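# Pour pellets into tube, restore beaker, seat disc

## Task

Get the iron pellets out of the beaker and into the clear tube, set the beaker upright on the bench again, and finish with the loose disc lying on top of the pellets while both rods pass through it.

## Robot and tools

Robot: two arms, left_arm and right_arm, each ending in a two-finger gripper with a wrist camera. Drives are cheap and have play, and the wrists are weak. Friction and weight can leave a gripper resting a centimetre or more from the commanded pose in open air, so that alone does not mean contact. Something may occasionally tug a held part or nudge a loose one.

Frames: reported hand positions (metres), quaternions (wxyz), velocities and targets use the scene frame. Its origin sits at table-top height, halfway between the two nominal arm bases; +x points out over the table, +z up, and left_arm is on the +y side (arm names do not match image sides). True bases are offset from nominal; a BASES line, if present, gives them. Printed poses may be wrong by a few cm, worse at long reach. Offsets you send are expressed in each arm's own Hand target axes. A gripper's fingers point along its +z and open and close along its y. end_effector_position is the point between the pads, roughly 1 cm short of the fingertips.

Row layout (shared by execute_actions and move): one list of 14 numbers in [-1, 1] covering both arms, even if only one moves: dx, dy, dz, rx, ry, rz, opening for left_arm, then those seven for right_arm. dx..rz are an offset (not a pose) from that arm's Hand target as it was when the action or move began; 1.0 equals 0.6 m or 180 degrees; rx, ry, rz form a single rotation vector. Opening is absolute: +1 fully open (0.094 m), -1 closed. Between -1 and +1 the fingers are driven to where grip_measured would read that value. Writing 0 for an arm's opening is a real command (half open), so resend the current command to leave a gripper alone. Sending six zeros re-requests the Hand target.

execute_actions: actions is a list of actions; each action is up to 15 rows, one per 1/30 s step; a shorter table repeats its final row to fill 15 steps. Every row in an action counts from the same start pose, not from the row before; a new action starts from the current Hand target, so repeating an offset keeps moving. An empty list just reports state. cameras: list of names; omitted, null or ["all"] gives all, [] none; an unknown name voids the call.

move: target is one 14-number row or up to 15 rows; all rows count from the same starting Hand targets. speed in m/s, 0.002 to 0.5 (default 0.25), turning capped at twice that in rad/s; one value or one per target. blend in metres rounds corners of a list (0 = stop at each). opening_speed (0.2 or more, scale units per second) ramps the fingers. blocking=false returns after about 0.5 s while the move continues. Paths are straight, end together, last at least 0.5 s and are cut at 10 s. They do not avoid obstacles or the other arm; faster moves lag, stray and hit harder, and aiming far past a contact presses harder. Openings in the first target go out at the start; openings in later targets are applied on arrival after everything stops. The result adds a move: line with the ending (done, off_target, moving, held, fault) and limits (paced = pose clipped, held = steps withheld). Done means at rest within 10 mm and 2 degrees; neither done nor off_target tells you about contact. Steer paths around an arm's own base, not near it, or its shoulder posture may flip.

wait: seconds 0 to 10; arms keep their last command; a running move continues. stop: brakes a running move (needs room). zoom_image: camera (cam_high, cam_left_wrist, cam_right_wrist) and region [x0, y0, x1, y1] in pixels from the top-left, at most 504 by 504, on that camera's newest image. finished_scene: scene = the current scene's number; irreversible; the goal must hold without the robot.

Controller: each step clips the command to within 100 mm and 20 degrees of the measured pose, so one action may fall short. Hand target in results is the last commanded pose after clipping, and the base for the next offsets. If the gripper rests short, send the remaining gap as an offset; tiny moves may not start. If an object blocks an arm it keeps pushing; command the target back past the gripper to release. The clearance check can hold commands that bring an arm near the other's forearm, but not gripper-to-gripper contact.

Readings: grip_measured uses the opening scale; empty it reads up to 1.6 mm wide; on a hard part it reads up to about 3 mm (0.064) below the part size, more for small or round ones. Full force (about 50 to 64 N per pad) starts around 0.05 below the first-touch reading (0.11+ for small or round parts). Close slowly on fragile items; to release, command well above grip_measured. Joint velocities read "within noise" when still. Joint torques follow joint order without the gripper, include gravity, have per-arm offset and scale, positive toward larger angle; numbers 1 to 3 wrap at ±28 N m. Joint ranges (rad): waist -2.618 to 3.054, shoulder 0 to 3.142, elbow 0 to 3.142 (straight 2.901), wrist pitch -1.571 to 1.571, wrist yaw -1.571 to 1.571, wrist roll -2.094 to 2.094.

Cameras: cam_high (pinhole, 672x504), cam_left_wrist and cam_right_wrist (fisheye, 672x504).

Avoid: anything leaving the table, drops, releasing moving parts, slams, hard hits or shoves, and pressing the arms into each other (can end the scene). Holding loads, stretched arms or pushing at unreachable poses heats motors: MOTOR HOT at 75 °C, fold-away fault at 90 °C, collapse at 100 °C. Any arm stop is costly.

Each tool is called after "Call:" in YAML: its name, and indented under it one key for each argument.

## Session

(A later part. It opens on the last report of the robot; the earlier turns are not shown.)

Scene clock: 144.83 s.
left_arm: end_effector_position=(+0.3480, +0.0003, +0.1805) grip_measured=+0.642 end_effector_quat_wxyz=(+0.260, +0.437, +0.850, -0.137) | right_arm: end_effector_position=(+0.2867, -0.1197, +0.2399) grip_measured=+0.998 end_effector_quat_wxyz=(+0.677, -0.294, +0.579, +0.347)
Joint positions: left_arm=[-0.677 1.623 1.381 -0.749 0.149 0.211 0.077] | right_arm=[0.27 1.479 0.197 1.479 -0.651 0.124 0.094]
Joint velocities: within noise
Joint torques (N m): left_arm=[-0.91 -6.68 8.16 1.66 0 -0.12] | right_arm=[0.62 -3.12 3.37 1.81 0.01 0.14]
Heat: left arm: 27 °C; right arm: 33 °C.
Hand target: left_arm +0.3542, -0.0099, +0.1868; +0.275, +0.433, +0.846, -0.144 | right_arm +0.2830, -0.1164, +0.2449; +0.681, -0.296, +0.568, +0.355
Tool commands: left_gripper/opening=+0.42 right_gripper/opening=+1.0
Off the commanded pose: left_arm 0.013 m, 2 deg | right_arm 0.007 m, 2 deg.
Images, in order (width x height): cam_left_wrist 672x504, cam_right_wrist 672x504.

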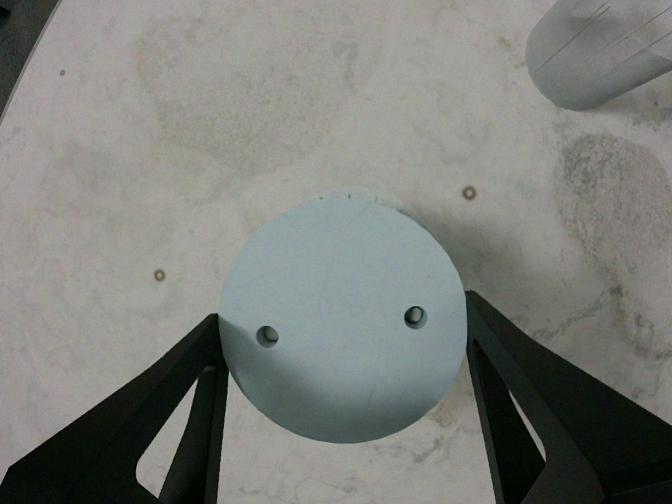

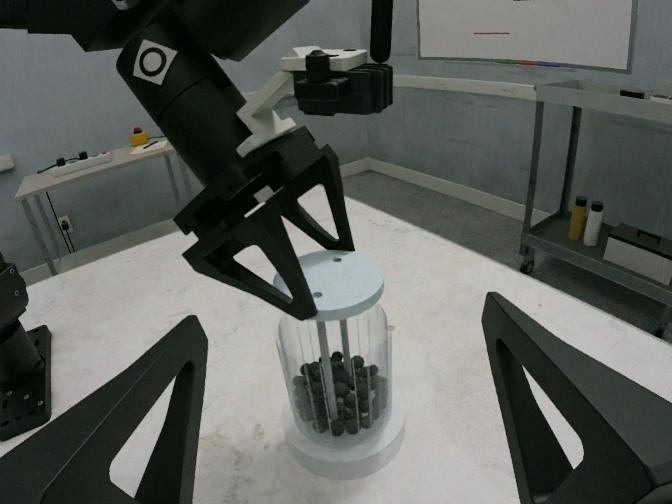

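Call:
move:
  target: [0.0100, -0.0008, 0.0090, 0, 0, 0, 0.42, 0, 0, 0, 0, 0, 0, 1.0]
  speed: 0.02
  cameras: ["cam_left_wrist", "cam_right_wrist"]

Call:
zoom_image:
  camera: "cam_left_wrist"
  region: [252, 321, 282, 351]

Call:
zoom_image:
  camera: "cam_left_wrist"
  region: [400, 302, 430, 332]

Call:
zoom_image:
  camera: "cam_right_wrist"
  region: [255, 225, 405, 345]

Scene clock: 150.90 s.
left_arm: end_effector_position=(+0.3480, +0.0003, +0.1770) grip_measured=+0.642 end_effector_quat_wxyz=(+0.260, +0.437, +0.850, -0.137) | right_arm: end_effector_position=(+0.2867, -0.1197, +0.2399) grip_measured=+0.998 end_effector_quat_wxyz=(+0.677, -0.294, +0.579, +0.347)
Joint positions: left_arm=[-0.677 1.623 1.367 -0.735 0.149 0.211 0.077] | right_arm=[0.27 1.479 0.197 1.479 -0.651 0.124 0.094]
Joint velocities: within noise
Joint torques (N m): left_arm=[-0.96 -7.15 6.12 1.84 0.11 -0.14] | right_arm=[0.72 -3.06 3.32 1.79 0.04 0.15]
Heat: left arm: 27 °C; right arm: 33 °C.
Hand target: left_arm +0.3528, -0.0088, +0.1789; +0.275, +0.433, +0.846, -0.144 | right_arm +0.2830, -0.1164, +0.2449; +0.681, -0.296, +0.568, +0.355
Off the commanded pose: left_arm 0.011 m, 2 deg | right_arm 0.007 m, 2 deg.
move: off_target (left_arm)
Images, in order (width x height): cam_left_wrist 672x504, cam_right_wrist 672x504.

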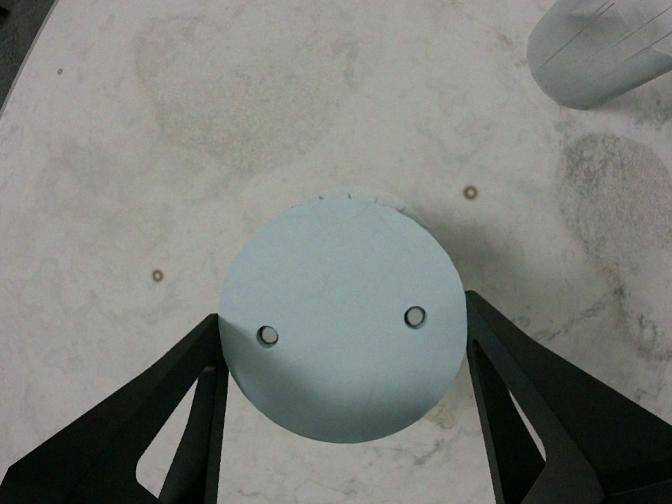

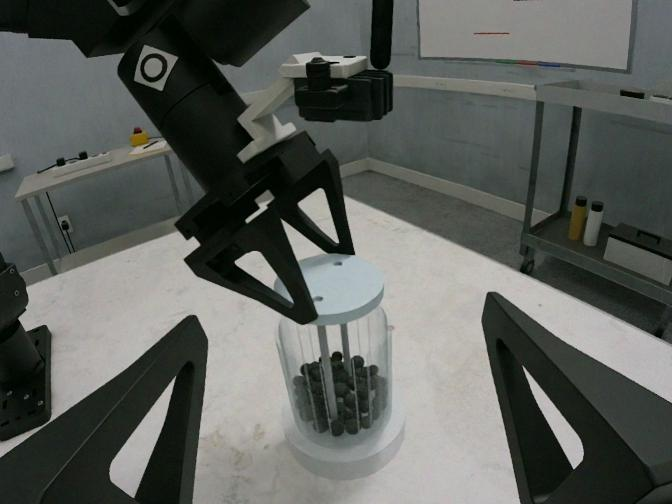

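Scaled by 16.800 from the camera's 672x504 image, which has a finer 960x720 frame.

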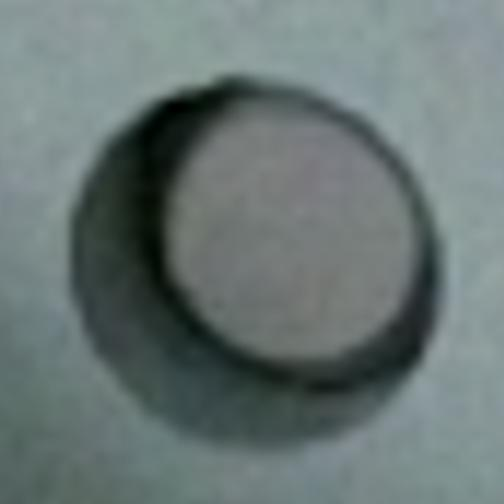

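Scaled by 16.800 from the camera's 672x504 image, which has a finer 960x720 frame.

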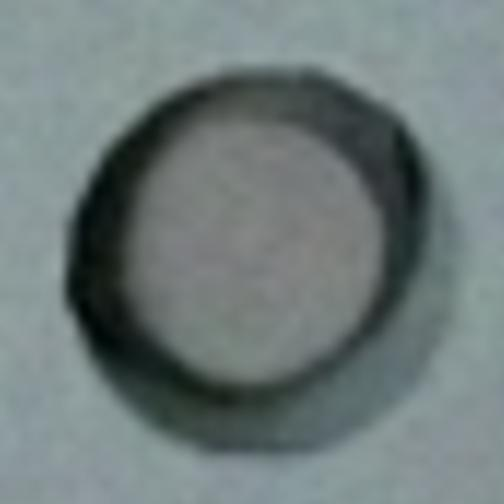

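Scaled by 3.360 from the camera's 672x504 image, which has a finer 960x720 frame.

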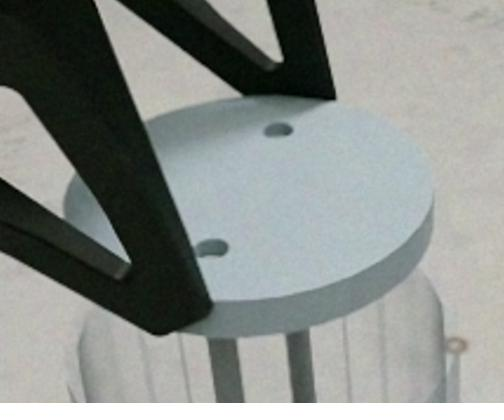

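Call:
execute_actions:
  actions: []

Scene clock: 152.30 s.
left_arm: end_effector_position=(+0.3480, +0.0003, +0.1770) grip_measured=+0.642 end_effector_quat_wxyz=(+0.260, +0.437, +0.850, -0.137) | right_arm: end_effector_position=(+0.2867, -0.1197, +0.2399) grip_measured=+0.998 end_effector_quat_wxyz=(+0.677, -0.294, +0.579, +0.347)
Joint positions: left_arm=[-0.677 1.623 1.367 -0.735 0.149 0.211 0.077] | right_arm=[0.27 1.479 0.197 1.479 -0.651 0.124 0.094]
Joint velocities: within noise
Joint torques (N m): left_arm=[-0.73 -7.12 6.32 1.78 0.09 -0.1] | right_arm=[0.7 -2.97 3.37 1.81 0.02 0.14]
Heat: left arm: 27 °C; right arm: 33 °C.
Hand target: left_arm +0.3528, -0.0088, +0.1789; +0.275, +0.433, +0.846, -0.144 | right_arm +0.2830, -0.1164, +0.2449; +0.681, -0.296, +0.568, +0.355
Tool commands: left_gripper/opening=+0.42 right_gripper/opening=+1.0
Off the commanded pose: left_arm 0.011 m, 2 deg | right_arm 0.007 m, 2 deg.

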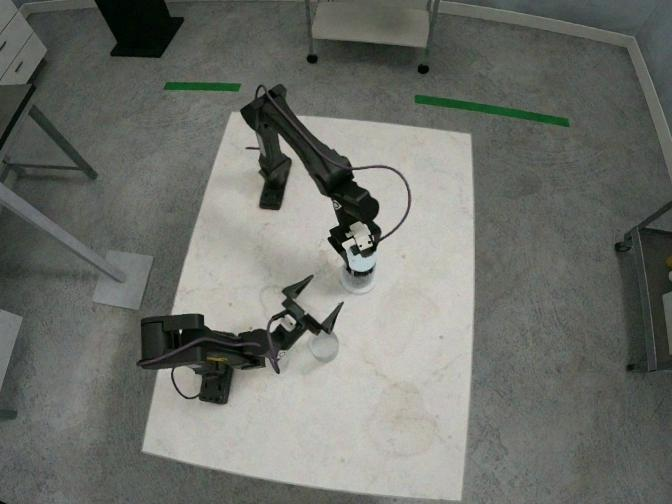

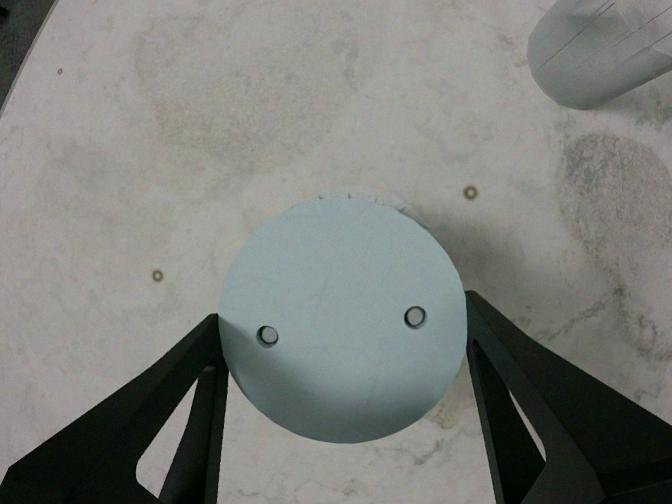

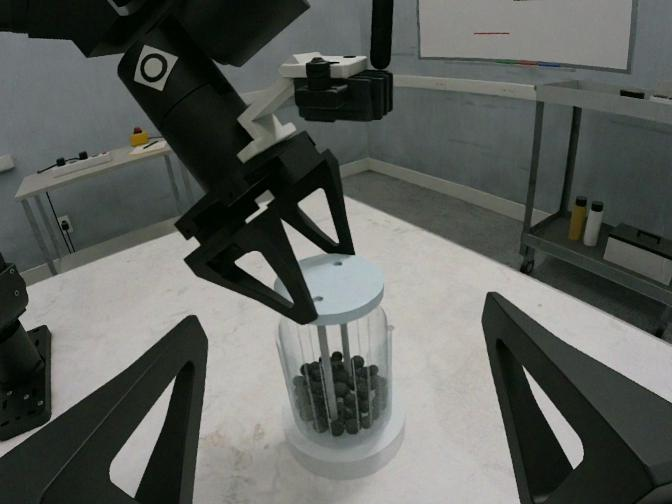

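Call:
move:
  target: [0.00983, 0, 0.01343, 0, 0, 0, 0.42, 0, 0, 0, 0, 0, 0, 1.0]
  speed: 0.03
  cameras: ["cam_left_wrist", "cam_right_wrist"]

Scene clock: 154.07 s.
left_arm: end_effector_position=(+0.3479, +0.0003, +0.1676) grip_measured=+0.642 end_effector_quat_wxyz=(+0.260, +0.437, +0.850, -0.137) | right_arm: end_effector_position=(+0.2867, -0.1197, +0.2399) grip_measured=+0.998 end_effector_quat_wxyz=(+0.677, -0.294, +0.579, +0.347)
Joint positions: left_arm=[-0.677 1.623 1.329 -0.695 0.149 0.211 0.077] | right_arm=[0.27 1.479 0.197 1.479 -0.651 0.124 0.094]
Joint velocities: within noise
Joint torques (N m): left_arm=[-1.11 -6.9 6.39 1.83 0.09 -0.14] | right_arm=[0.79 -3.07 3.25 1.79 0.02 0.18]
Heat: left arm: 27 °C; right arm: 33 °C.
Hand target: left_arm +0.3527, -0.0089, +0.1689; +0.275, +0.433, +0.846, -0.144 | right_arm +0.2830, -0.1164, +0.2449; +0.681, -0.296, +0.568, +0.355
Off the commanded pose: left_arm 0.010 m, 2 deg | right_arm 0.007 m, 2 deg.
move: done
Images, in order (width x height): cam_left_wrist 672x504, cam_right_wrist 672x504.

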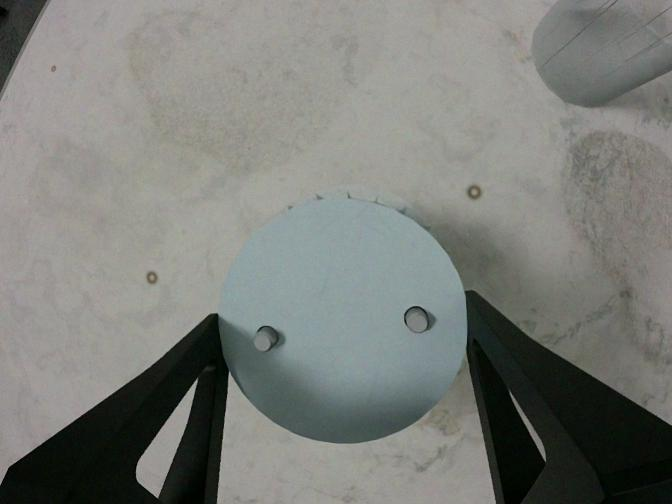

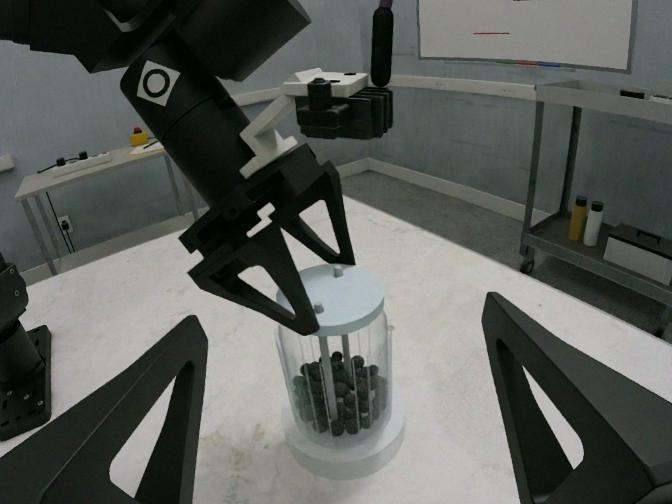

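Call:
move:
  target: [0.0177, 0, 0.02418, 0, 0, 0, 0.42, 0, 0, 0, 0, 0, 0, 1.0]
  speed: 0.035
  cameras: ["cam_left_wrist", "cam_right_wrist"]

Scene clock: 155.63 s.
left_arm: end_effector_position=(+0.3485, +0.0002, +0.1526) grip_measured=+0.642 end_effector_quat_wxyz=(+0.265, +0.436, +0.849, -0.138) | right_arm: end_effector_position=(+0.2867, -0.1197, +0.2399) grip_measured=+0.998 end_effector_quat_wxyz=(+0.677, -0.294, +0.579, +0.347)
Joint positions: left_arm=[-0.677 1.623 1.264 -0.622 0.147 0.21 0.077] | right_arm=[0.27 1.479 0.197 1.479 -0.651 0.124 0.094]
Joint velocities: within noise
Joint torques (N m): left_arm=[-0.98 -6.12 6.39 1.8 0.04 -0.15] | right_arm=[0.62 -3.03 3.29 1.78 0.01 0.14]
Heat: left arm: 27 °C; right arm: 33 °C.
Hand target: left_arm +0.3526, -0.0089, +0.1510; +0.275, +0.433, +0.846, -0.144 | right_arm +0.2830, -0.1164, +0.2449; +0.681, -0.296, +0.568, +0.355
Off the commanded pose: left_arm 0.010 m, 1 deg | right_arm 0.007 m, 2 deg.
move: done
Images, in order (width x height): cam_left_wrist 672x504, cam_right_wrist 672x504.

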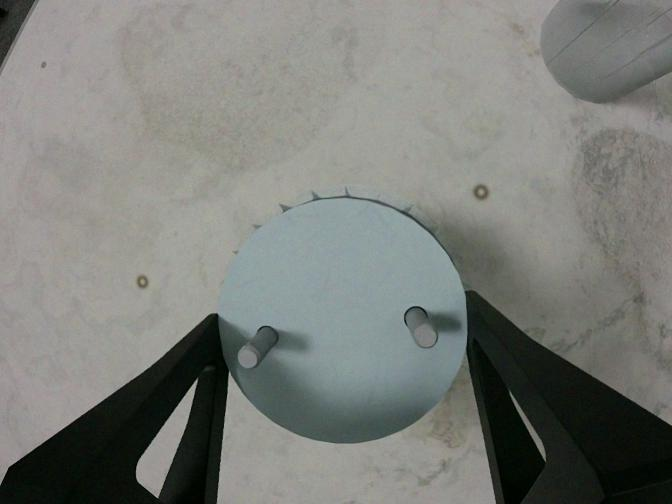

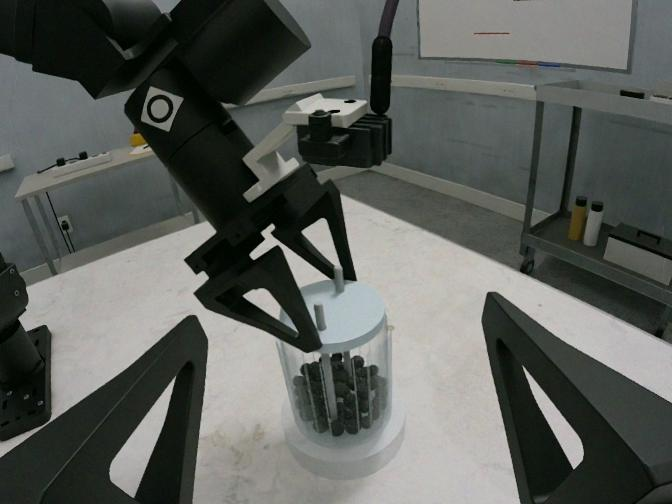

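Call:
zoom_image:
  camera: "cam_right_wrist"
  region: [255, 225, 405, 345]

Call:
zoom_image:
  camera: "cam_left_wrist"
  region: [200, 150, 500, 375]

Scaled by 3.360 from the camera's 672x504 image, which has a finer 960x720 frame.

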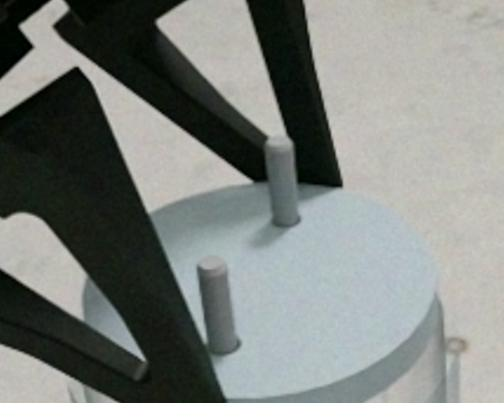

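Scaled by 1.680 from the camera's 672x504 image, which has a finer 960x720 frame.

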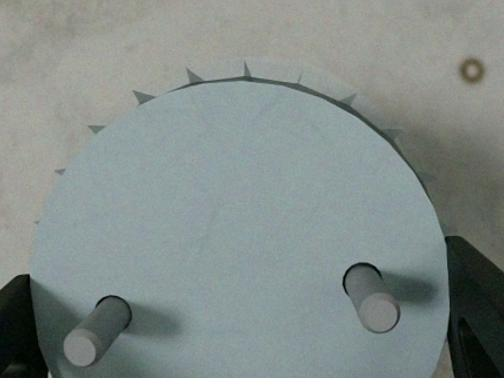

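Call:
move:
  target: [0.0059, 0, 0.00806, 0, 0, 0, 0.42, 0, 0, 0, 0, 0, 0, 1.0]
  speed: 0.03
  cameras: ["cam_left_wrist", "cam_right_wrist"]

Call:
zoom_image:
  camera: "cam_right_wrist"
  region: [255, 225, 405, 345]

Scene clock: 160.07 s.
left_arm: end_effector_position=(+0.3485, +0.0002, +0.1480) grip_measured=+0.642 end_effector_quat_wxyz=(+0.266, +0.436, +0.849, -0.138) | right_arm: end_effector_position=(+0.2867, -0.1197, +0.2399) grip_measured=+0.998 end_effector_quat_wxyz=(+0.677, -0.294, +0.579, +0.347)
Joint positions: left_arm=[-0.677 1.623 1.244 -0.599 0.147 0.21 0.077] | right_arm=[0.27 1.479 0.197 1.479 -0.651 0.124 0.094]
Joint velocities: within noise
Joint torques (N m): left_arm=[-1.03 -6.12 6.31 1.85 0.05 -0.13] | right_arm=[0.79 -2.95 3.37 1.82 0 0.14]
Heat: left arm: 27 °C; right arm: 33 °C.
Hand target: left_arm +0.3526, -0.0089, +0.1450; +0.275, +0.433, +0.846, -0.144 | right_arm +0.2830, -0.1164, +0.2449; +0.681, -0.296, +0.568, +0.355
Off the commanded pose: left_arm 0.011 m, 1 deg | right_arm 0.007 m, 2 deg.
move: off_target (left_arm)
Images, in order (width x height): cam_left_wrist 672x504, cam_right_wrist 672x504.

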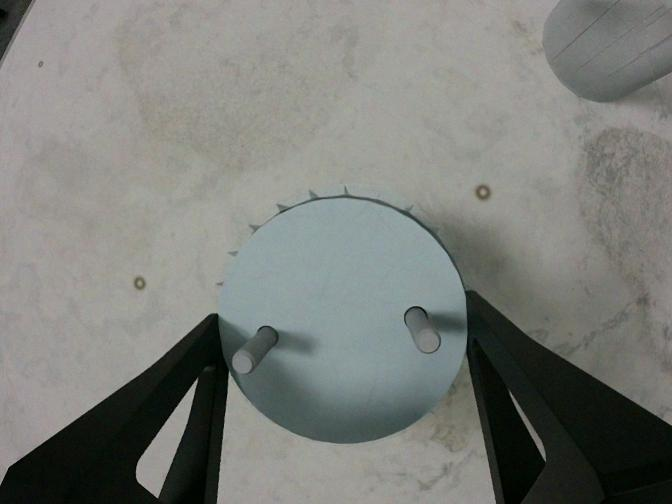

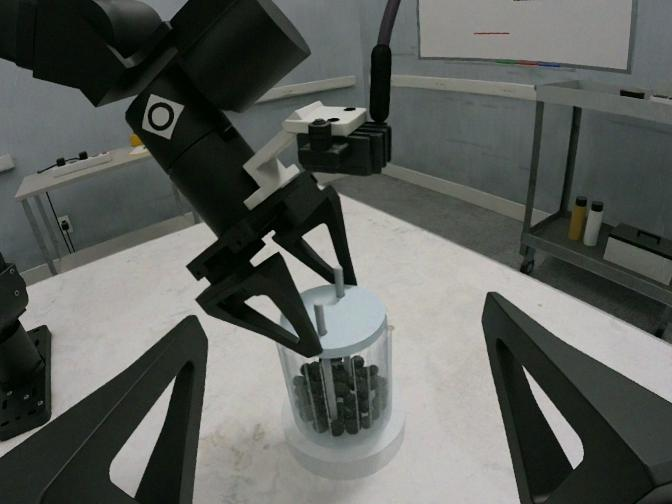

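Scaled by 3.360 from the camera's 672x504 image, which has a finer 960x720 frame.

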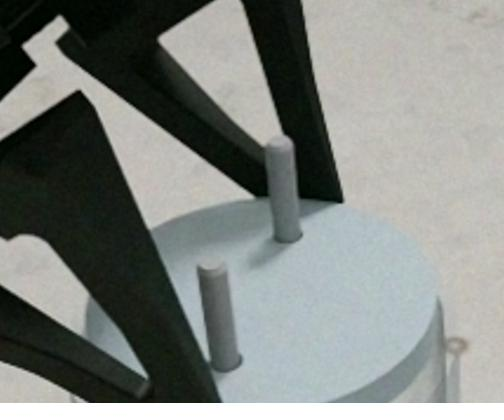

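Call:
move:
  target: [0, 0, 0, 0, 0, 0, 0.8, 0, 0, 0, 0, 0, 0, 1.0]
  speed: 0.03
  opening_speed: 0.3
  cameras: ["cam_left_wrist", "cam_right_wrist"]

Scene clock: 162.87 s.
left_arm: end_effector_position=(+0.3500, -0.0018, +0.1497) grip_measured=+0.798 end_effector_quat_wxyz=(+0.272, +0.436, +0.847, -0.140) | right_arm: end_effector_position=(+0.2867, -0.1197, +0.2399) grip_measured=+0.998 end_effector_quat_wxyz=(+0.677, -0.294, +0.579, +0.347)
Joint positions: left_arm=[-0.678 1.623 1.244 -0.587 0.147 0.21 0.084] | right_arm=[0.27 1.479 0.197 1.479 -0.651 0.124 0.094]
Joint velocities: within noise
Joint torques (N m): left_arm=[-0.94 -6.27 6.22 1.71 0.05 -0.1] | right_arm=[0.59 -3.04 3.28 1.82 -0.01 0.19]
Heat: left arm: 27 °C; right arm: 33 °C.
Hand target: left_arm +0.3526, -0.0089, +0.1450; +0.275, +0.433, +0.846, -0.144 | right_arm +0.2830, -0.1164, +0.2449; +0.681, -0.296, +0.568, +0.355
Off the commanded pose: left_arm 0.009 m, 1 deg | right_arm 0.007 m, 2 deg.
move: done
Images, in order (width x height): cam_left_wrist 672x504, cam_right_wrist 672x504.

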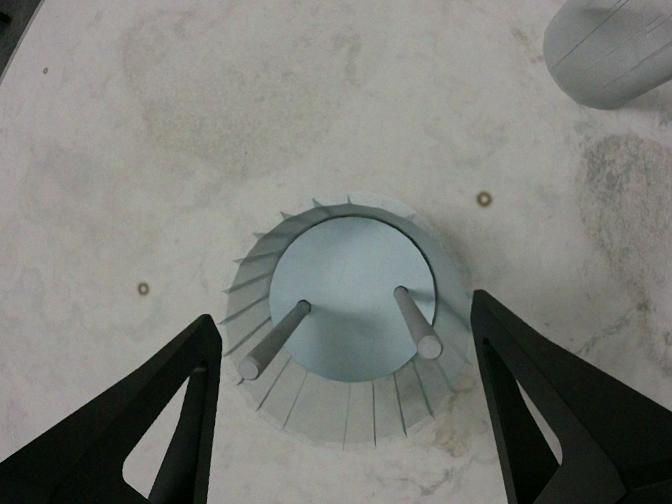

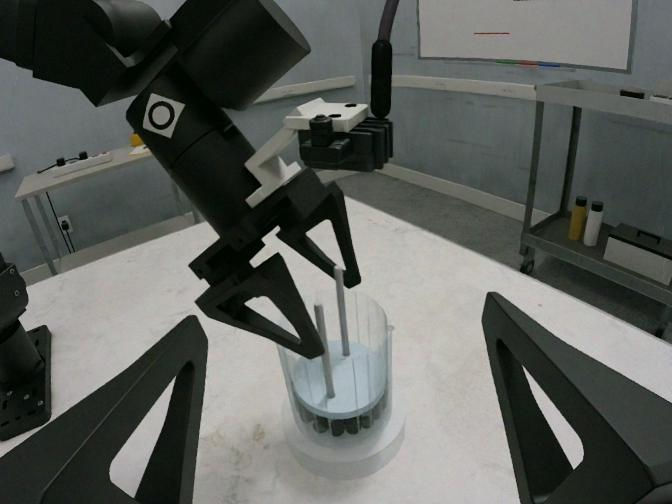

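Call:
move:
  target:
    - [-0.0295, 0, -0.0403, 0, 0, 0, 1.0, 0, 0, 0, 0, 0, 0, 1.0]
    - [-0.1278, 0, -0.1746, 0, 0, 0, 1.0, 0, 0, 0, 0, 0, 0, 1.0]
    - [0.0558, -0.0053, -0.3097, 0, 0, 0, 1.0, 0, 0, 0, 0, 0, 0, 1.0]
  speed: [0.06, 0.15, 0.2]
  blend: [0.01, 0.02, 0]
  opening_speed: 0.35

Scene clock: 168.27 s.
left_arm: end_effector_position=(+0.2789, +0.0979, +0.2750) grip_measured=+0.998 end_effector_quat_wxyz=(+0.281, +0.425, +0.849, -0.139) | right_arm: end_effector_position=(+0.2867, -0.1197, +0.2399) grip_measured=+0.998 end_effector_quat_wxyz=(+0.677, -0.294, +0.579, +0.347)
Joint positions: left_arm=[-0.536 1.24 1.419 -1.146 0.218 0.308 0.094] | right_arm=[0.27 1.479 0.197 1.479 -0.651 0.124 0.094]
Joint velocities: within noise
Joint torques (N m): left_arm=[0.79 -4.97 5.89 1.21 0.25 0.12] | right_arm=[0.62 -3 3.32 1.77 0.01 0.14]
Heat: left arm: 27 °C; right arm: 33 °C.
Hand target: left_arm +0.2708, +0.1006, +0.2752; +0.275, +0.433, +0.846, -0.144 | right_arm +0.2830, -0.1164, +0.2449; +0.681, -0.296, +0.568, +0.355
Off the commanded pose: left_arm 0.008 m, 1 deg | right_arm 0.007 m, 2 deg.
move: done

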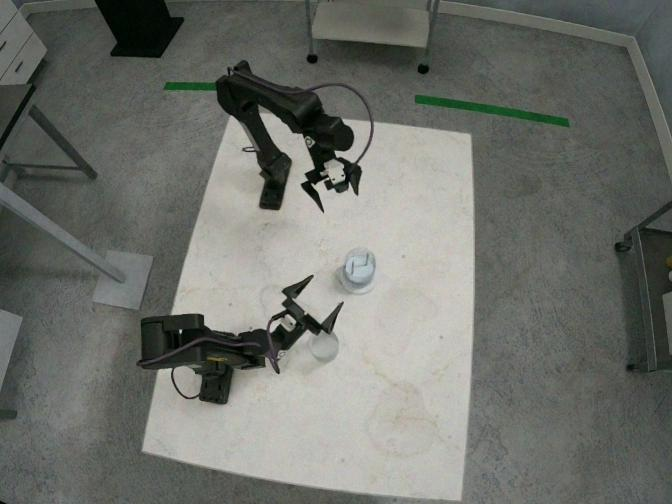

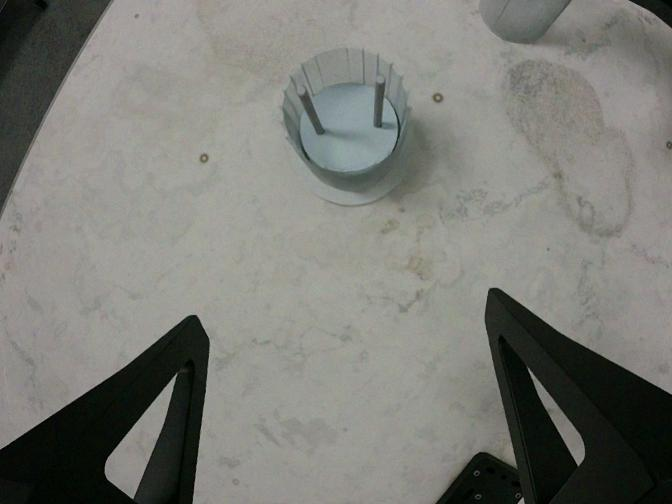

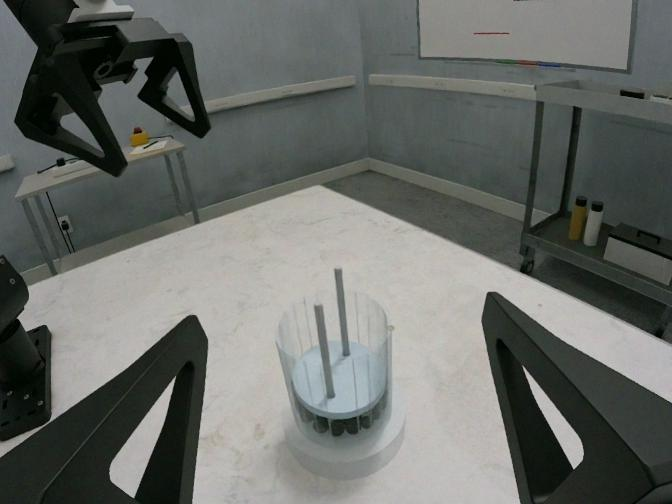

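Call:
zoom_image:
  camera: "cam_right_wrist"
  region: [240, 250, 440, 490]

Call:
zoom_image:
  camera: "cam_high"
  region: [270, 230, 420, 390]

Scaled by 2.100 from the camera's 672x504 image, which has a finer 960x720 frame.

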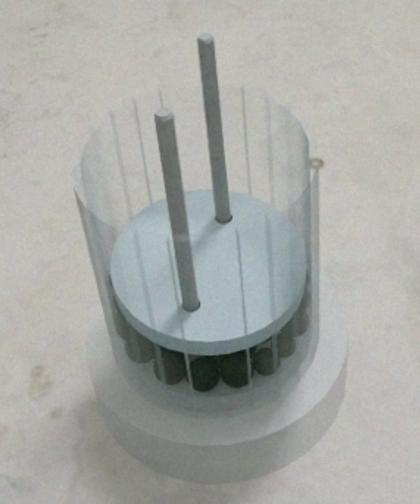

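Scaled by 3.150.

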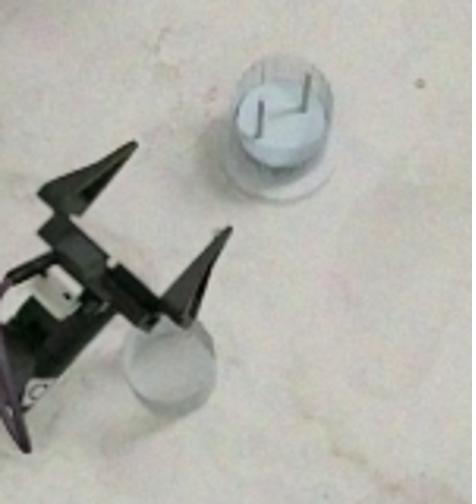

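Call:
finished_scene:
  scene: 2

The scene is finished: the task was done.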